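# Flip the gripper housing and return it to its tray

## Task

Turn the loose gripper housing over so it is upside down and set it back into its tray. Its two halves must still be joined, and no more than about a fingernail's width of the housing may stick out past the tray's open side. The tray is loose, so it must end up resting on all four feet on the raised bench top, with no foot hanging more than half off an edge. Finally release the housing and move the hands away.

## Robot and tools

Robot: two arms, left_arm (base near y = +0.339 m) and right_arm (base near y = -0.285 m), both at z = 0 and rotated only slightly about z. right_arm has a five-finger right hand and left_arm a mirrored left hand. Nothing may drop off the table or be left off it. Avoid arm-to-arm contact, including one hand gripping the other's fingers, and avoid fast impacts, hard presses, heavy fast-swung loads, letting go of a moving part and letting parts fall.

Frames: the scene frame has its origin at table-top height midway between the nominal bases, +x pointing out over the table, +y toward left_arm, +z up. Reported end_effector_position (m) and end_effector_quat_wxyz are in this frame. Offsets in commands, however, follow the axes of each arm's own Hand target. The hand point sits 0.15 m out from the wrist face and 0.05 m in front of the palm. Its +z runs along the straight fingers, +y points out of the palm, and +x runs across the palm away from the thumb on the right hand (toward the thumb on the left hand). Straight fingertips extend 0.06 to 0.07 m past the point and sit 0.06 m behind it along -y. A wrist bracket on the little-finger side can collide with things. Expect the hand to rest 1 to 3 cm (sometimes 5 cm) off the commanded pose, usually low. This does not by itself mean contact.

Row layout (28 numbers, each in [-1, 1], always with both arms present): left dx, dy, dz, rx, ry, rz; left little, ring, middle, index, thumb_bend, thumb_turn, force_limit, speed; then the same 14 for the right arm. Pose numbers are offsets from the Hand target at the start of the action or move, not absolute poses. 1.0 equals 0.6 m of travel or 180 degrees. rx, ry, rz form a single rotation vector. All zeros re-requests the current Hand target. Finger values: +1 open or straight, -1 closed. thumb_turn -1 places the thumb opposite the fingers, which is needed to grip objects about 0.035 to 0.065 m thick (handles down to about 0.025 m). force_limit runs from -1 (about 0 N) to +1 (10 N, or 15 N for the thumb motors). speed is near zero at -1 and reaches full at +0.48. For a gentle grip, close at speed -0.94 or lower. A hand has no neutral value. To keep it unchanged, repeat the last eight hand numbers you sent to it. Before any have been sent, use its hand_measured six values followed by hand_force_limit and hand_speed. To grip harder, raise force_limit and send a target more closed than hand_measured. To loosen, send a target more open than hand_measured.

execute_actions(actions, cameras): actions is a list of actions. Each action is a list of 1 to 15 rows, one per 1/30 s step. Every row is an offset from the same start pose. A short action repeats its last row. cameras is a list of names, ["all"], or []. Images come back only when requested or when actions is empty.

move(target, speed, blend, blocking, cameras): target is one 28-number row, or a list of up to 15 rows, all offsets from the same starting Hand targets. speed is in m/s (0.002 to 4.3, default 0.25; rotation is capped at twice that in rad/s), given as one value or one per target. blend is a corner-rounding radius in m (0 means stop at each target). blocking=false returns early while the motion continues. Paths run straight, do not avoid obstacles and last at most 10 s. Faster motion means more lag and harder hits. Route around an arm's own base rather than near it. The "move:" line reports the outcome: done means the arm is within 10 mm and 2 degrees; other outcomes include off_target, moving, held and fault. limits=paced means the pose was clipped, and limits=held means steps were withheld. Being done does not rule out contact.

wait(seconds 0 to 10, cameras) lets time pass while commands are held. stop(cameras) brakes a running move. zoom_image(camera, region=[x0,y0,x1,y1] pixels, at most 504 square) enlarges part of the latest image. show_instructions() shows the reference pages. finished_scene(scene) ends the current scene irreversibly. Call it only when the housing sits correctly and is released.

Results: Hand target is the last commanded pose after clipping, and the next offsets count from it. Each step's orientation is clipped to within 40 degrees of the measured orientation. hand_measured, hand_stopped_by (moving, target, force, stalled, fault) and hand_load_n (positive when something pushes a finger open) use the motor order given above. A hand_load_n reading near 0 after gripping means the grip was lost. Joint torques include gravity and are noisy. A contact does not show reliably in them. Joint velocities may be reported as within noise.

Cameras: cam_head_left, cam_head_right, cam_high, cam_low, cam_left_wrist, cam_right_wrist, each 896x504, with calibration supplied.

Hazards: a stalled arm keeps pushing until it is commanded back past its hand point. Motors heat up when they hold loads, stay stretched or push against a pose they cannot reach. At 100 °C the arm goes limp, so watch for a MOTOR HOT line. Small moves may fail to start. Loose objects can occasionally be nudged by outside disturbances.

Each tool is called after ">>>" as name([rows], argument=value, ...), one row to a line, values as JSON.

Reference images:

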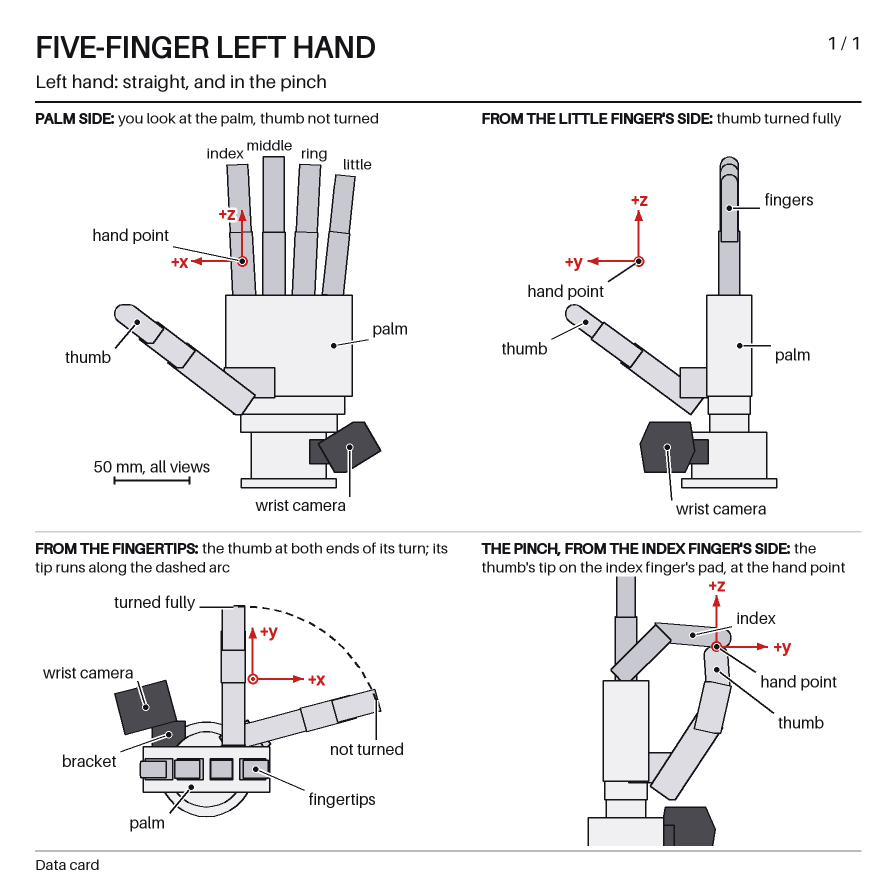

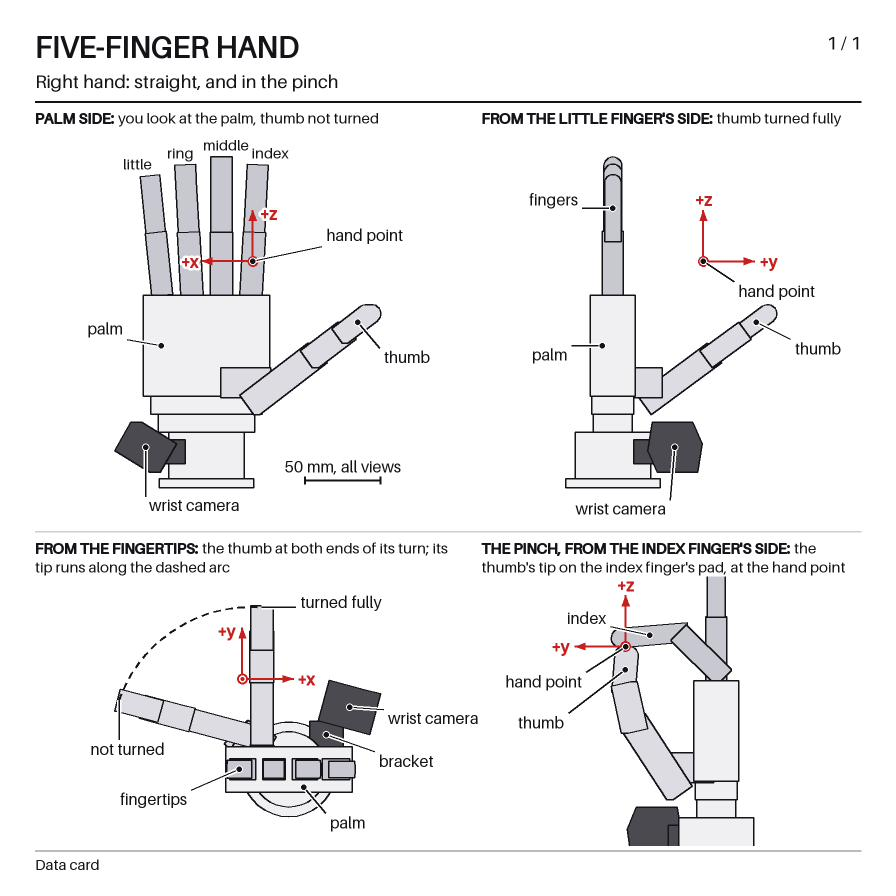

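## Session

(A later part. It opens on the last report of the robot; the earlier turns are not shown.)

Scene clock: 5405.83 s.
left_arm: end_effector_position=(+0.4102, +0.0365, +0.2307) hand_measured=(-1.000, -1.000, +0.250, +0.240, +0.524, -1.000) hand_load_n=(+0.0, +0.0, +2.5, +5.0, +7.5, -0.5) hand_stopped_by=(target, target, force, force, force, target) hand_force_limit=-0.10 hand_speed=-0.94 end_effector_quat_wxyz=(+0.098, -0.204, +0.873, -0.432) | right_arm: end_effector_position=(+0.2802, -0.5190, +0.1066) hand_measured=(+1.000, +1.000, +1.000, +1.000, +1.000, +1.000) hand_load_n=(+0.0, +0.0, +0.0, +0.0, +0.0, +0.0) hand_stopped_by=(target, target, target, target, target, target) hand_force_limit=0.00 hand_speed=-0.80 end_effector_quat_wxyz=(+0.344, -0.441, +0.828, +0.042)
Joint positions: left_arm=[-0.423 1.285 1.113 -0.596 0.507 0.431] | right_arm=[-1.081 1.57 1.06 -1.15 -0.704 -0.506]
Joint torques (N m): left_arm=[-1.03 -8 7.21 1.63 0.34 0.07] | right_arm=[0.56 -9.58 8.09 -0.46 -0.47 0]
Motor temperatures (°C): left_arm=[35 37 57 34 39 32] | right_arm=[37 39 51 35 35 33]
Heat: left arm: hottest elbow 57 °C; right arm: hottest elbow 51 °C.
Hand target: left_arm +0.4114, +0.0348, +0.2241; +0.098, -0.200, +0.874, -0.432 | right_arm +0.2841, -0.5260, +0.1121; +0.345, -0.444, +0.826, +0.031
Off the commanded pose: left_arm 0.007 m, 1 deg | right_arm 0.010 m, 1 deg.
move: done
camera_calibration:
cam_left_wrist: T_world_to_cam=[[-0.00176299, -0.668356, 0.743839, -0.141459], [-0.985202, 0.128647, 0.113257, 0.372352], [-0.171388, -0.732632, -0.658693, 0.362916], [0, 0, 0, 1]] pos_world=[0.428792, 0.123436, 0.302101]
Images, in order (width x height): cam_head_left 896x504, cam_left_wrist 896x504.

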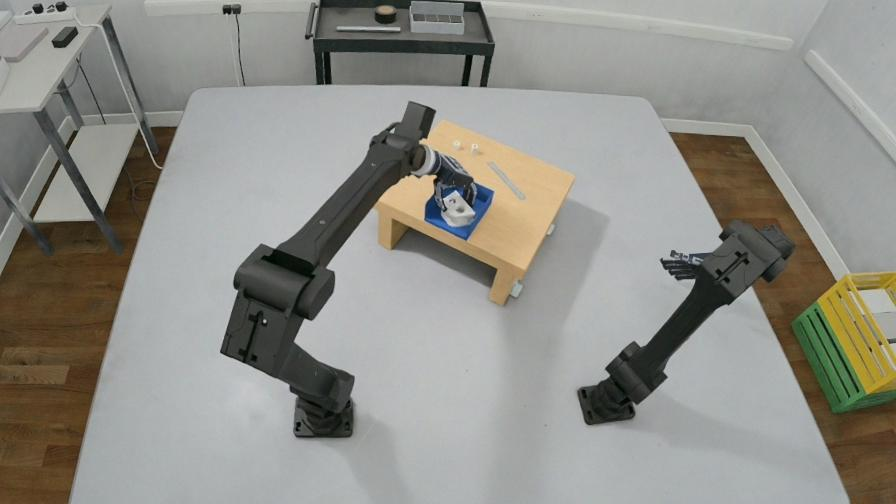

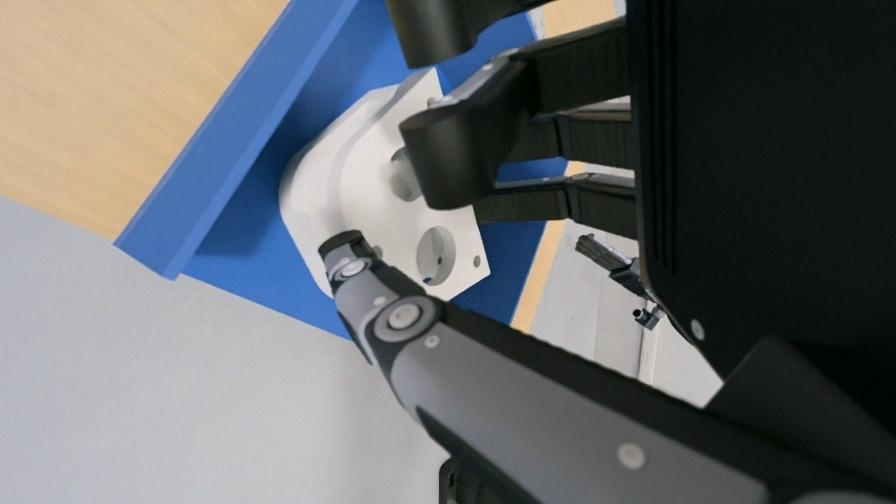

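>>> move(target=[0.0028,0.0075,0.0067,0,0,0,-1,-1,0.21,0.21,0.46,-1,-0.1,-0.94,0,0,0,0,0,0,1,1,1,1,1,1,0,-0.8], speed=0.03, cameras=["cam_left_wrist","cam_head_left","cam_head_right","cam_high"])

Scene clock: 5449.37 s.
left_arm: end_effector_position=(+0.4099, +0.0367, +0.2255) hand_measured=(-1.000, -1.000, +0.250, +0.240, +0.524, -1.000) hand_load_n=(+0.0, +0.0, +2.5, +5.0, +7.0, -0.5) hand_stopped_by=(target, target, force, force, force, target) hand_force_limit=-0.10 hand_speed=-0.94 end_effector_quat_wxyz=(+0.099, -0.204, +0.873, -0.433) | right_arm: end_effector_position=(+0.2802, -0.5190, +0.1066) hand_measured=(+1.000, +1.000, +1.000, +1.000, +1.000, +1.000) hand_load_n=(+0.0, +0.0, +0.0, +0.0, +0.0, +0.0) hand_stopped_by=(target, target, target, target, target, target) hand_force_limit=0.00 hand_speed=-0.80 end_effector_quat_wxyz=(+0.344, -0.441, +0.828, +0.042)
Joint positions: left_arm=[-0.423 1.285 1.098 -0.578 0.507 0.431] | right_arm=[-1.081 1.57 1.06 -1.15 -0.704 -0.506]
Joint torques (N m): left_arm=[-1.26 -7.94 7.1 1.7 0.23 0.03] | right_arm=[0.56 -9.64 8.09 -0.47 -0.47 0]
Motor temperatures (°C): left_arm=[35 37 56 34 39 32] | right_arm=[37 39 51 35 35 33]
Heat: left arm: hottest elbow 56 °C; right arm: hottest elbow 51 °C.
Hand target: left_arm +0.4100, +0.0336, +0.2180; +0.098, -0.200, +0.874, -0.432 | right_arm +0.2841, -0.5260, +0.1121; +0.345, -0.444, +0.826, +0.031
Off the commanded pose: left_arm 0.008 m, 1 deg | right_arm 0.010 m, 1 deg.
move: done
camera_calibration:
cam_left_wrist: T_world_to_cam=[[-0.00386614, -0.667366, 0.74472, -0.136803], [-0.985515, 0.128809, 0.110313, 0.373315], [-0.169545, -0.733506, -0.658197, 0.358713], [0, 0, 0, 1]] pos_world=[0.428197, 0.123734, 0.296802]
Images, in order (width x height): cam_head_left 896x504, cam_head_right 896x504, cam_high 896x504, cam_left_wrist 896x504.

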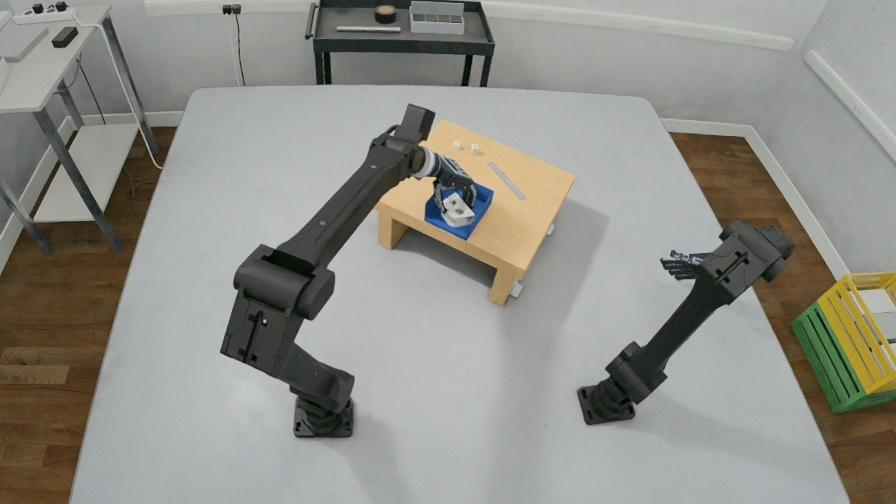

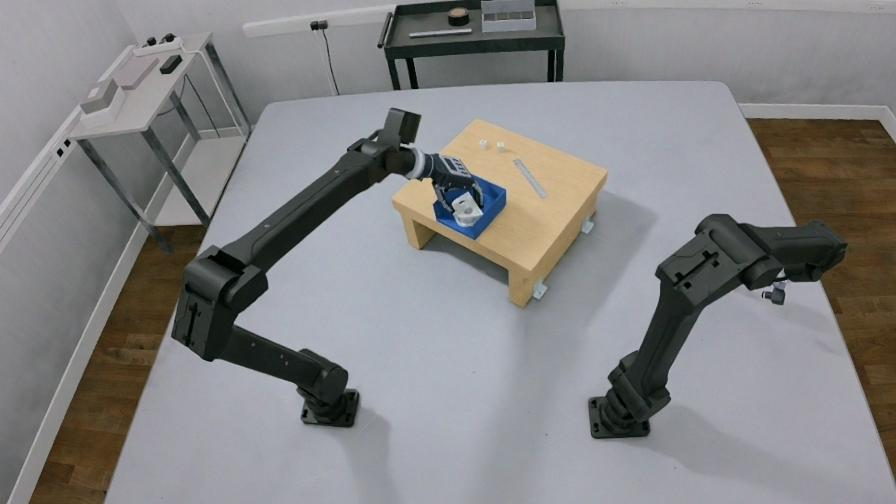

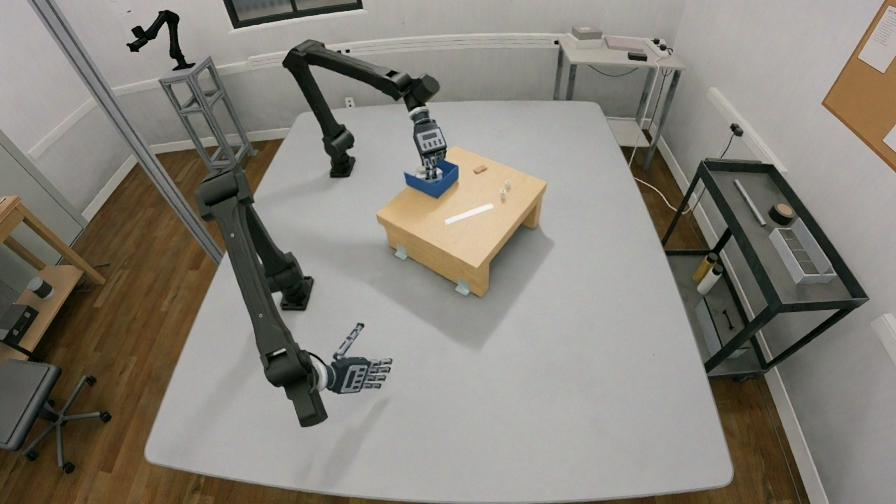

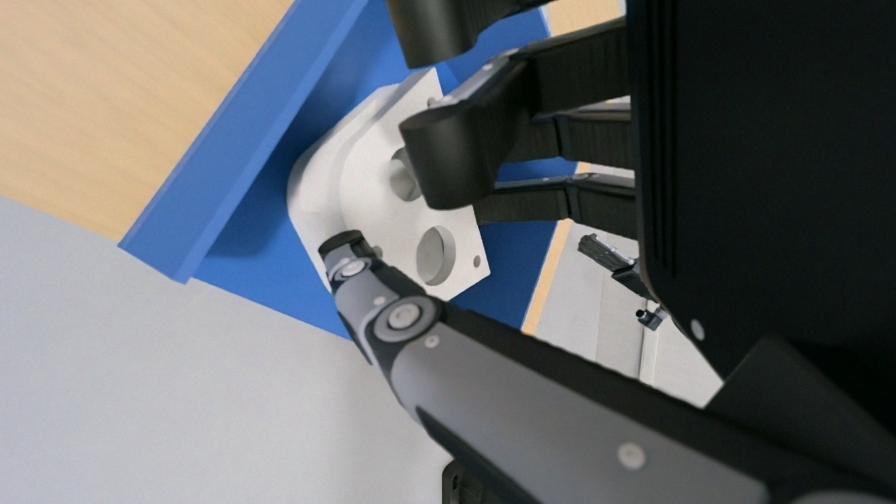

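>>> zoom_image(camera="cam_left_wrist", region=[270, 50, 510, 310])

>>> zoom_image(camera="cam_head_left", region=[420, 170, 500, 240])

>>> zoom_image(camera="cam_head_right", region=[430, 170, 510, 240])

Scaled by 1.938 from the camera's 896x504 image, which has a finer 1280x720 frame.

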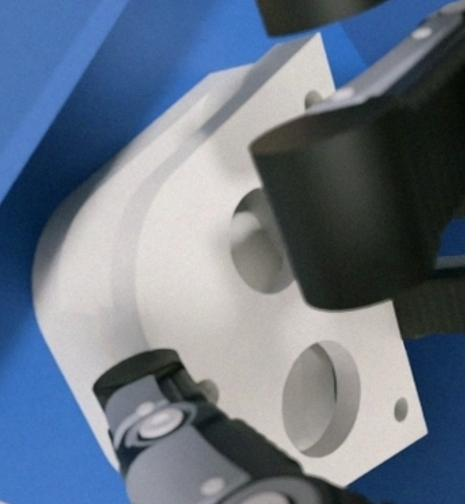

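Scaled by 6.300 from the camera's 896x504 image, which has a finer 1280x720 frame.

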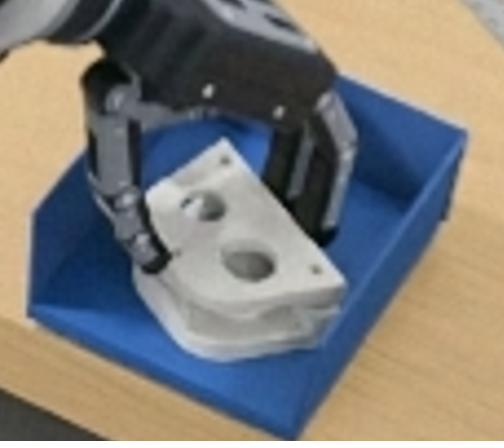

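Scaled by 6.300 from the camera's 896x504 image, which has a finer 1280x720 frame.

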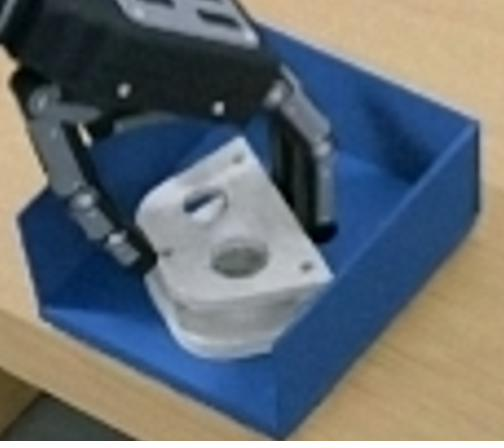

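>>> zoom_image(camera="cam_left_wrist", region=[350, 50, 450, 130])

>>> zoom_image(camera="cam_left_wrist", region=[400, 210, 520, 306])

>>> zoom_image(camera="cam_high", region=[400, 150, 460, 200])

Scaled by 5.040 from the camera's 896x504 image, which has a finer 1280x720 frame.

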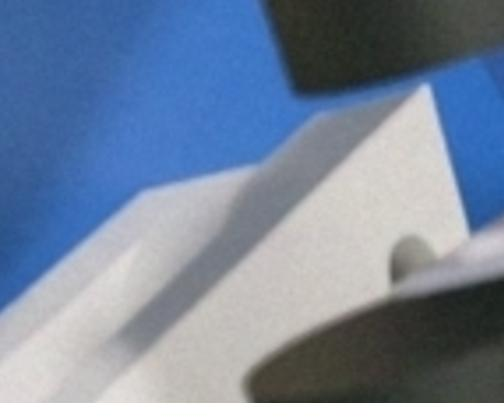

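Scaled by 4.200 from the camera's 896x504 image, which has a finer 1280x720 frame.

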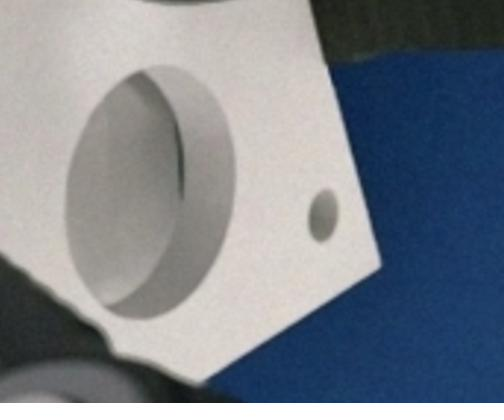

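Scaled by 8.400 from the camera's 896x504 image, which has a finer 1280x720 frame.

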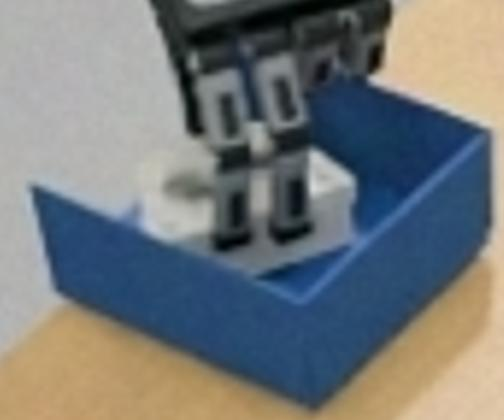

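>>> move(target=[0.0063,0.0075,0.0054,0,0,0,-1,-1,0.21,0.21,0.46,-1,-0.1,-0.94,0,0,0,0,0,0,1,1,1,1,1,1,0,-0.8], speed=0.03, cameras=["cam_left_wrist","cam_head_left"])

>>> zoom_image(camera="cam_left_wrist", region=[350, 50, 450, 130])

>>> zoom_image(camera="cam_left_wrist", region=[400, 210, 520, 306])

>>> zoom_image(camera="cam_head_left", region=[420, 170, 500, 240])

Scene clock: 5537.80 s.
left_arm: end_effector_position=(+0.4102, +0.0338, +0.2237) hand_measured=(-1.000, -1.000, +0.250, +0.240, +0.524, -1.000) hand_load_n=(+0.0, +0.0, +2.0, +5.0, +7.5, -0.5) hand_stopped_by=(target, target, force, force, force, target) hand_force_limit=-0.10 hand_speed=-0.94 end_effector_quat_wxyz=(+0.102, -0.199, +0.871, -0.437) | right_arm: end_effector_position=(+0.2802, -0.5190, +0.1066) hand_measured=(+1.000, +1.000, +1.000, +1.000, +1.000, +1.000) hand_load_n=(+0.0, +0.0, +0.0, +0.0, +0.0, +0.0) hand_stopped_by=(target, target, target, target, target, target) hand_force_limit=0.00 hand_speed=-0.80 end_effector_quat_wxyz=(+0.344, -0.441, +0.828, +0.042)
Joint positions: left_arm=[-0.428 1.285 1.089 -0.557 0.507 0.431] | right_arm=[-1.081 1.57 1.06 -1.15 -0.704 -0.506]
Joint torques (N m): left_arm=[-1.44 -8.29 6.49 1.5 0.05 -0.03] | right_arm=[0.56 -9.58 8.08 -0.46 -0.47 0]
Heat: left arm: hottest elbow 53 °C; right arm: hottest elbow 51 °C.
Hand target: left_arm +0.4066, +0.0322, +0.2125; +0.098, -0.200, +0.874, -0.432 | right_arm +0.2841, -0.5260, +0.1121; +0.345, -0.444, +0.826, +0.031
Off the commanded pose: left_arm 0.012 m, 1 deg | right_arm 0.010 m, 1 deg.
move: off_target (left_arm)
camera_calibration:
cam_left_wrist: T_world_to_cam=[[-0.0155926, -0.663139, 0.748334, -0.133538], [-0.986028, 0.134339, 0.0984995, 0.376932], [-0.165849, -0.736342, -0.655968, 0.353524], [0, 0, 0, 1]] pos_world=[0.428215, 0.121124, 0.294704]
Images, in order (width x height): cam_head_left 896x504, cam_left_wrist 896x504.

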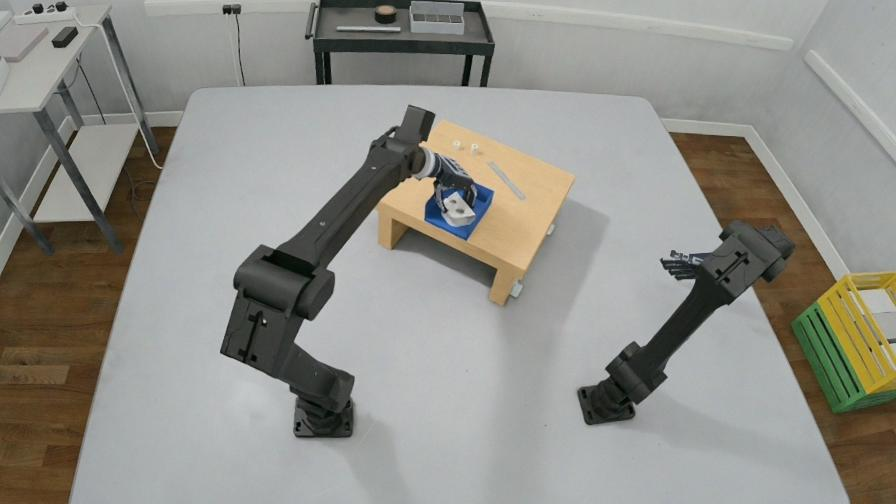

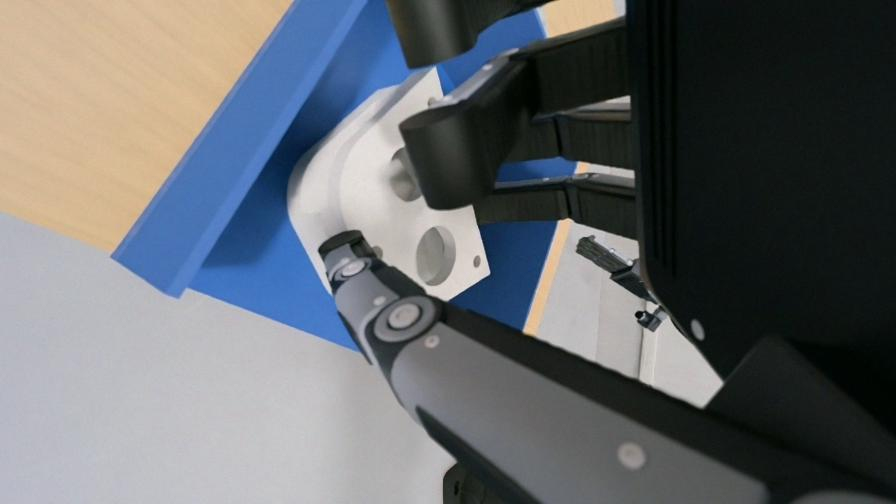

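Scaled by 5.040 from the camera's 896x504 image, which has a finer 1280x720 frame.

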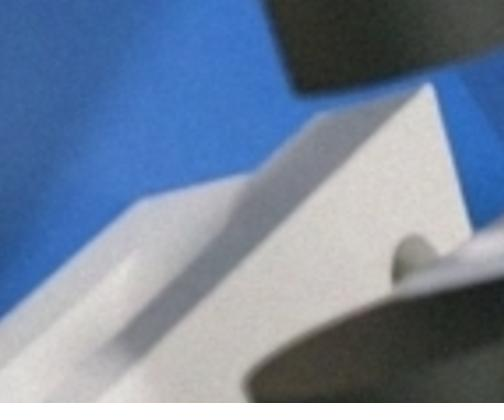

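Scaled by 4.200 from the camera's 896x504 image, which has a finer 1280x720 frame.

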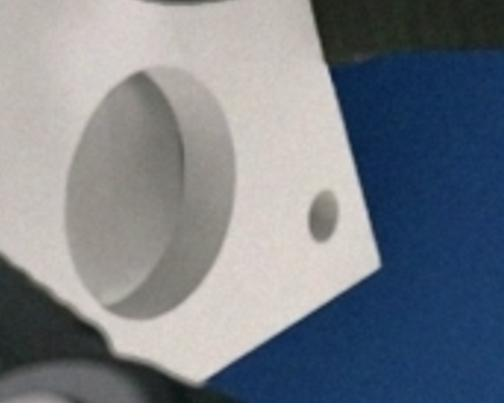

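Scaled by 6.300 from the camera's 896x504 image, which has a finer 1280x720 frame.

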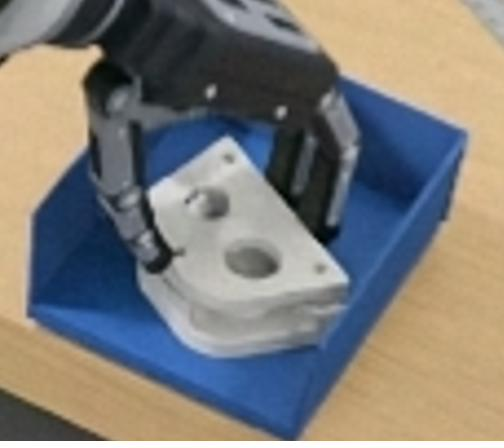

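>>> move(target=[0.0023,-0.0021,-0.0083,0,0,0,-1,-1,0.21,0.21,0.46,-1,-0.1,-0.94,0,0,0,0,0,0,1,1,1,1,1,1,0,-0.8], speed=0.03, cameras=["cam_left_wrist","cam_head_left"])

>>> zoom_image(camera="cam_left_wrist", region=[350, 50, 450, 130])

>>> zoom_image(camera="cam_left_wrist", region=[400, 210, 520, 306])

Scene clock: 5582.10 s.
left_arm: end_effector_position=(+0.4102, +0.0338, +0.2237) hand_measured=(-1.000, -1.000, +0.250, +0.240, +0.524, -1.000) hand_load_n=(+0.0, +0.0, +2.5, +5.0, +7.5, -0.5) hand_stopped_by=(target, target, force, force, force, target) hand_force_limit=-0.10 hand_speed=-0.94 end_effector_quat_wxyz=(+0.102, -0.199, +0.871, -0.437) | right_arm: end_effector_position=(+0.2802, -0.5190, +0.1066) hand_measured=(+1.000, +1.000, +1.000, +1.000, +1.000, +1.000) hand_load_n=(+0.0, +0.0, +0.0, +0.0, +0.0, +0.0) hand_stopped_by=(target, target, target, target, target, target) hand_force_limit=0.00 hand_speed=-0.80 end_effector_quat_wxyz=(+0.344, -0.441, +0.828, +0.042)
Joint positions: left_arm=[-0.428 1.285 1.089 -0.557 0.507 0.431] | right_arm=[-1.081 1.57 1.06 -1.15 -0.704 -0.506]
Joint torques (N m): left_arm=[-1.32 -9.11 6.57 0.99 0.1 -0.01] | right_arm=[0.56 -9.58 8.09 -0.47 -0.47 0]
Heat: left arm: hottest elbow 53 °C; right arm: hottest elbow 51 °C.
Hand target: left_arm +0.4040, +0.0345, +0.2164; +0.098, -0.200, +0.874, -0.432 | right_arm +0.2841, -0.5260, +0.1121; +0.345, -0.444, +0.826, +0.031
Off the commanded pose: left_arm 0.010 m, 1 deg | right_arm 0.010 m, 1 deg.
move: done
camera_calibration:
cam_left_wrist: T_world_to_cam=[[-0.0155926, -0.663139, 0.748334, -0.133538], [-0.986028, 0.134339, 0.0984995, 0.376932], [-0.165849, -0.736342, -0.655968, 0.353524], [0, 0, 0, 1]] pos_world=[0.428215, 0.121124, 0.294704]
Images, in order (width x height): cam_head_left 896x504, cam_left_wrist 896x504.

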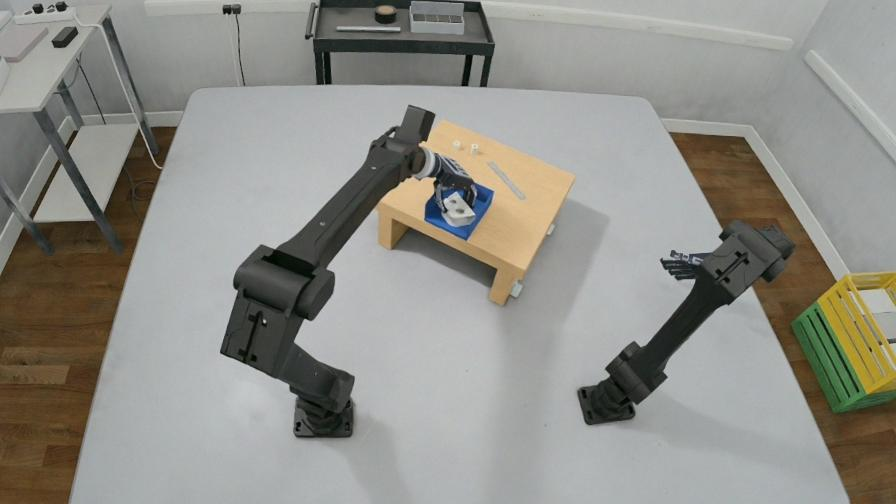

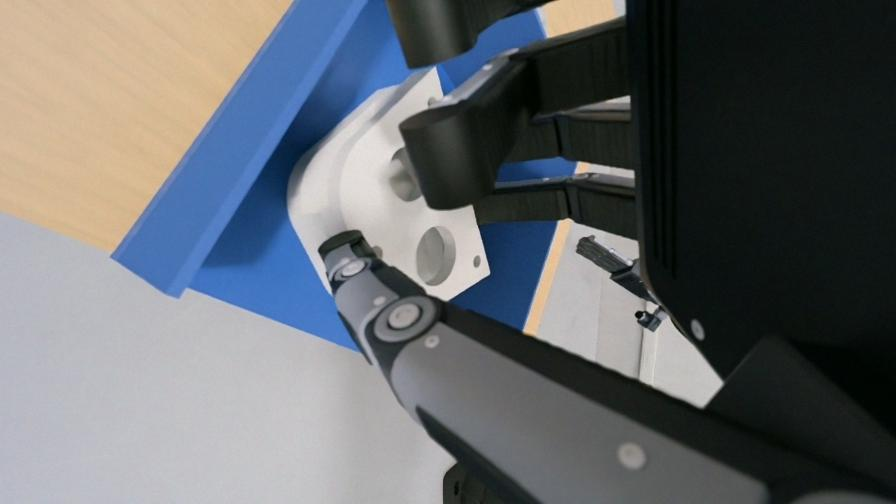

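Scaled by 5.040 from the camera's 896x504 image, which has a finer 1280x720 frame.

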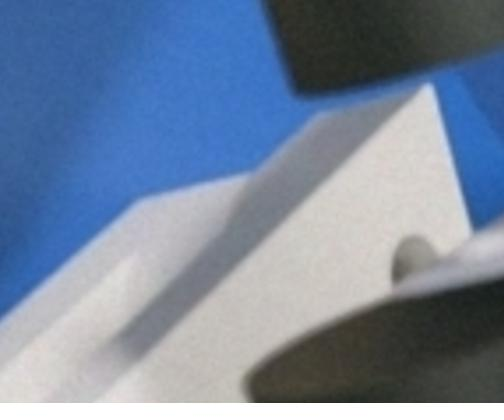

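Scaled by 4.200 from the camera's 896x504 image, which has a finer 1280x720 frame.

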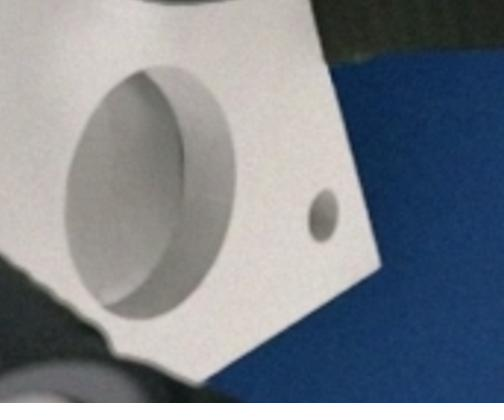

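>>> move([
  [-0.0063,-0.0785,-0.062,0,0,0,-1,-1,0.21,0.21,0.46,-1,-0.1,-0.94,0,0,0,0,0,0,1,1,1,1,1,1,0,-0.8],
  [-0.0068,-0.0093,-0.003,0,0,0,-1,-1,0.21,0.21,0.46,-1,-0.1,-0.94,0,0,0,0,0,0,1,1,1,1,1,1,0,-0.8],
], speed=0.05, cameras=["cam_left_wrist","cam_head_left"])

>>> zoom_image(camera="cam_left_wrist", region=[350, 50, 450, 130])

>>> zoom_image(camera="cam_left_wrist", region=[400, 210, 520, 306])

Scene clock: 5612.93 s.
left_arm: end_effector_position=(+0.4069, +0.0355, +0.2282) hand_measured=(-1.000, -1.000, +0.250, +0.240, +0.522, -1.000) hand_load_n=(+0.0, +0.0, +0.0, +0.0, +0.0, +0.0) hand_stopped_by=(target, target, force, force, force, target) hand_force_limit=-0.10 hand_speed=-0.94 end_effector_quat_wxyz=(+0.097, -0.202, +0.873, -0.433) | right_arm: end_effector_position=(+0.2802, -0.5190, +0.1066) hand_measured=(+1.000, +1.000, +1.000, +1.000, +1.000, +1.000) hand_load_n=(+0.0, +0.0, +0.0, +0.0, +0.0, +0.0) hand_stopped_by=(target, target, target, target, target, target) hand_force_limit=0.00 hand_speed=-0.80 end_effector_quat_wxyz=(+0.344, -0.441, +0.828, +0.042)
Joint positions: left_arm=[-0.428 1.28 1.102 -0.589 0.507 0.431] | right_arm=[-1.081 1.57 1.06 -1.15 -0.704 -0.506]
Joint torques (N m): left_arm=[-0.97 -8.06 7.21 1.62 0.24 0.03] | right_arm=[0.56 -9.58 8.09 -0.46 -0.47 0]
Heat: left arm: hottest elbow 53 °C; right arm: hottest elbow 51 °C.
Hand target: left_arm +0.4086, +0.0345, +0.2220; +0.098, -0.200, +0.874, -0.432 | right_arm +0.2841, -0.5260, +0.1121; +0.345, -0.444, +0.826, +0.031
Off the commanded pose: left_arm 0.007 m, 0 deg | right_arm 0.010 m, 1 deg.
move: done
camera_calibration:
cam_left_wrist: T_world_to_cam=[[-0.0056242, -0.668105, 0.744045, -0.138715], [-0.984638, 0.133551, 0.112478, 0.369228], [-0.174515, -0.731983, -0.658593, 0.361104], [0, 0, 0, 1]] pos_world=[0.425794, 0.122335, 0.299501]
Images, in order (width x height): cam_head_left 896x504, cam_left_wrist 896x504.

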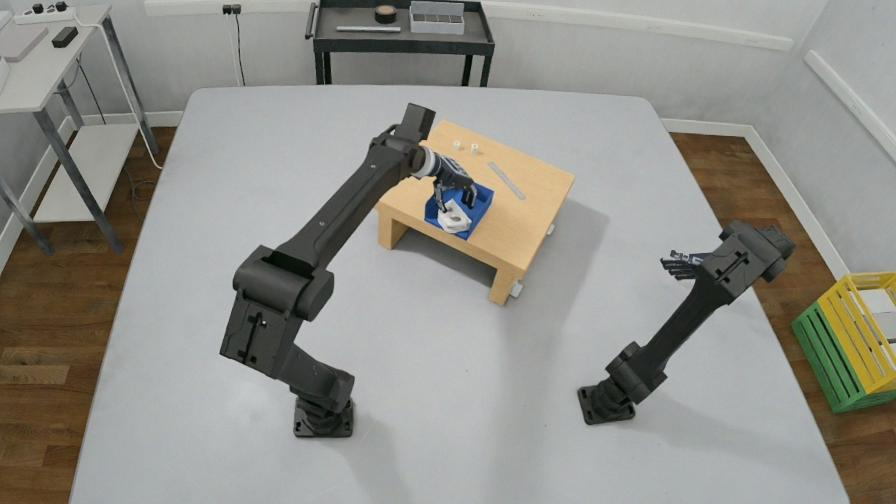

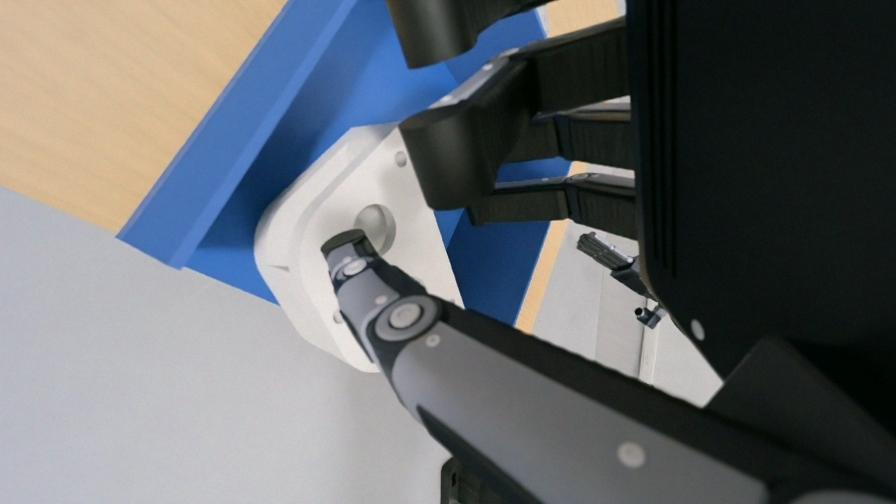

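Scaled by 5.040 from the camera's 896x504 image, which has a finer 1280x720 frame.

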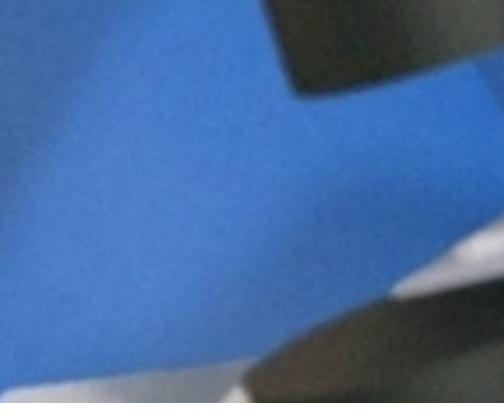

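Scaled by 4.200 from the camera's 896x504 image, which has a finer 1280x720 frame.

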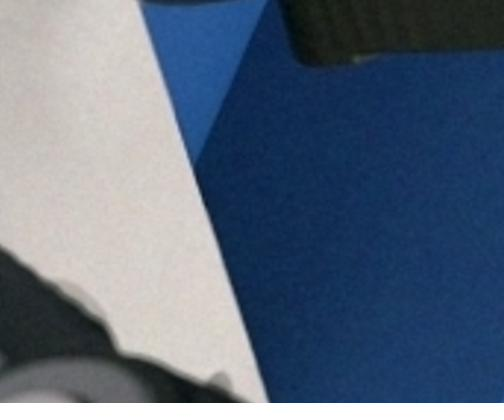

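>>> zoom_image(camera="cam_left_wrist", region=[220, 50, 540, 390])

>>> zoom_image(camera="cam_head_left", region=[420, 170, 500, 240])

>>> wait(seconds=0.1, cameras=["cam_head_right","cam_high","cam_low"])

>>> zoom_image(camera="cam_head_right", region=[430, 170, 510, 240])

>>> zoom_image(camera="cam_high", region=[400, 150, 460, 200])

>>> zoom_image(camera="cam_low", region=[450, 180, 600, 280])

Scaled by 1.482 from the camera's 896x504 image, which has a finer 1280x720 frame.

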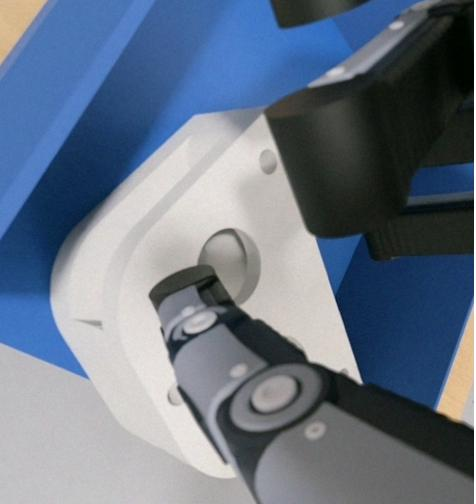

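Scaled by 6.300 from the camera's 896x504 image, which has a finer 1280x720 frame.

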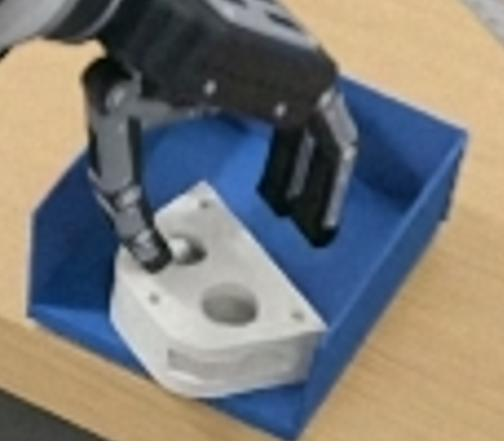

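Scene clock: 5619.87 s.
left_arm: end_effector_position=(+0.4069, +0.0355, +0.2282) hand_measured=(-1.000, -1.000, +0.250, +0.240, +0.522, -1.000) hand_load_n=(+0.0, +0.0, +0.0, +0.0, +0.0, +0.0) hand_stopped_by=(target, target, force, force, force, target) hand_force_limit=-0.10 hand_speed=-0.94 end_effector_quat_wxyz=(+0.097, -0.202, +0.873, -0.433) | right_arm: end_effector_position=(+0.2802, -0.5190, +0.1066) hand_measured=(+1.000, +1.000, +1.000, +1.000, +1.000, +1.000) hand_load_n=(+0.0, +0.0, +0.0, +0.0, +0.0, +0.0) hand_stopped_by=(target, target, target, target, target, target) hand_force_limit=0.00 hand_speed=-0.80 end_effector_quat_wxyz=(+0.344, -0.441, +0.828, +0.042)
Joint positions: left_arm=[-0.428 1.28 1.102 -0.589 0.507 0.431] | right_arm=[-1.081 1.57 1.06 -1.15 -0.704 -0.506]
Joint torques (N m): left_arm=[-0.97 -8.12 7.2 1.61 0.23 0.03] | right_arm=[0.56 -9.58 8.09 -0.46 -0.47 0]
Heat: left arm: hottest elbow 53 °C; right arm: hottest elbow 51 °C.
Hand target: left_arm +0.4086, +0.0345, +0.2220; +0.098, -0.200, +0.874, -0.432 | right_arm +0.2841, -0.5260, +0.1121; +0.345, -0.444, +0.826, +0.031
Off the commanded pose: left_arm 0.007 m, 0 deg | right_arm 0.010 m, 1 deg.
wait: 0.10 s; at rest from the start
Images, in order (width x height): cam_head_right 896x504, cam_high 896x504, cam_low 896x504.

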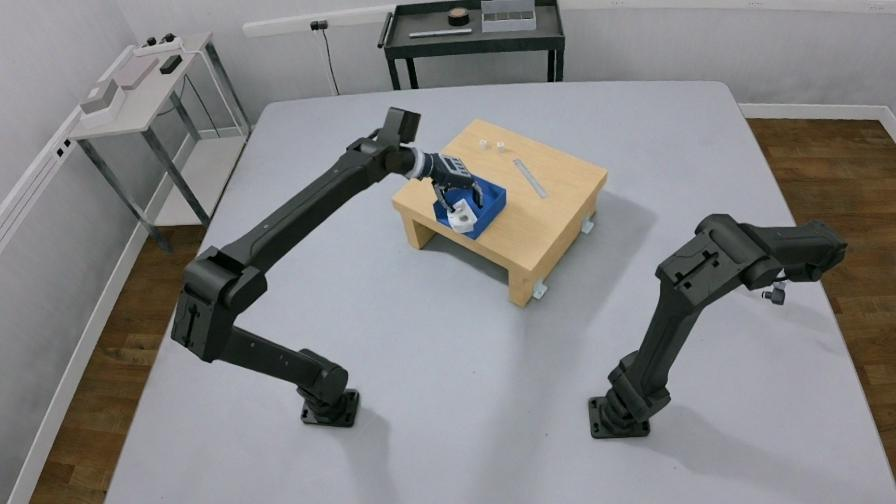

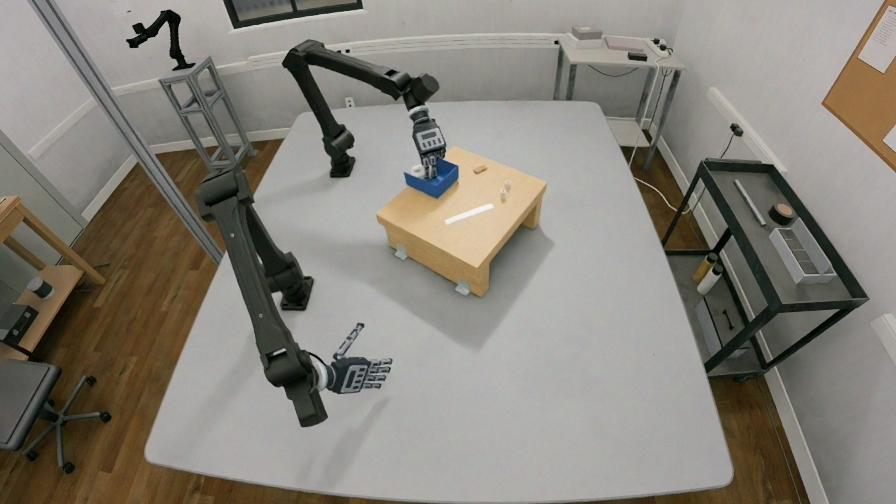

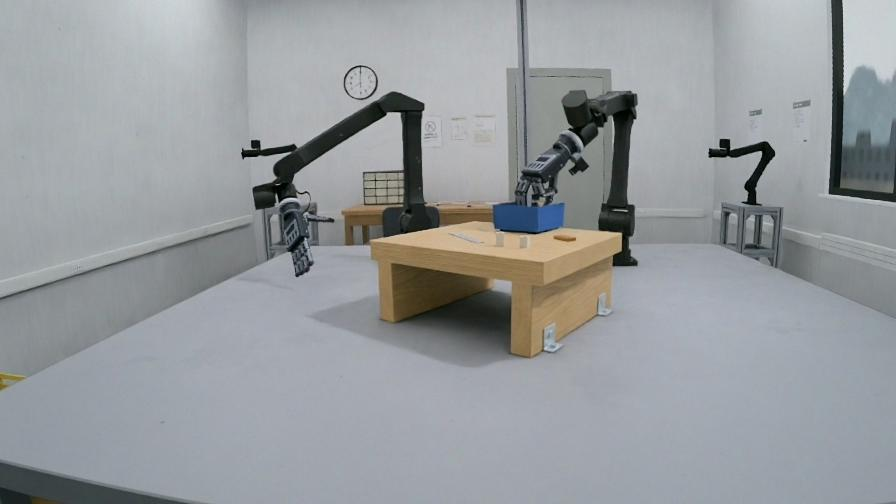

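Scaled by 6.300 from the camera's 896x504 image, which has a finer 1280x720 frame.

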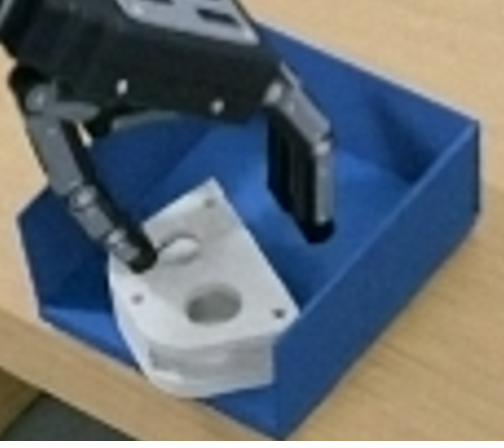

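Scaled by 8.400 from the camera's 896x504 image, which has a finer 1280x720 frame.

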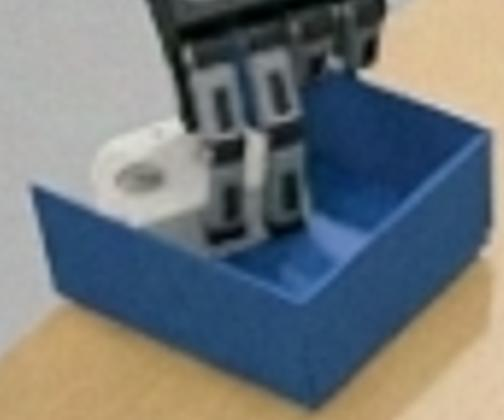

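Scaled by 3.360 from the camera's 896x504 image, which has a finer 1280x720 frame.

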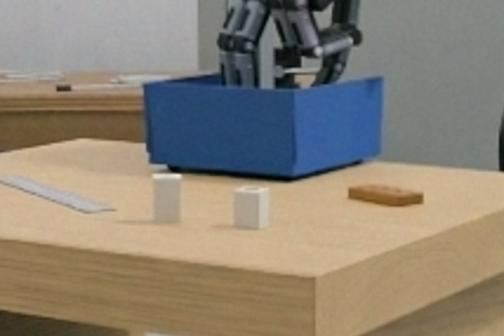

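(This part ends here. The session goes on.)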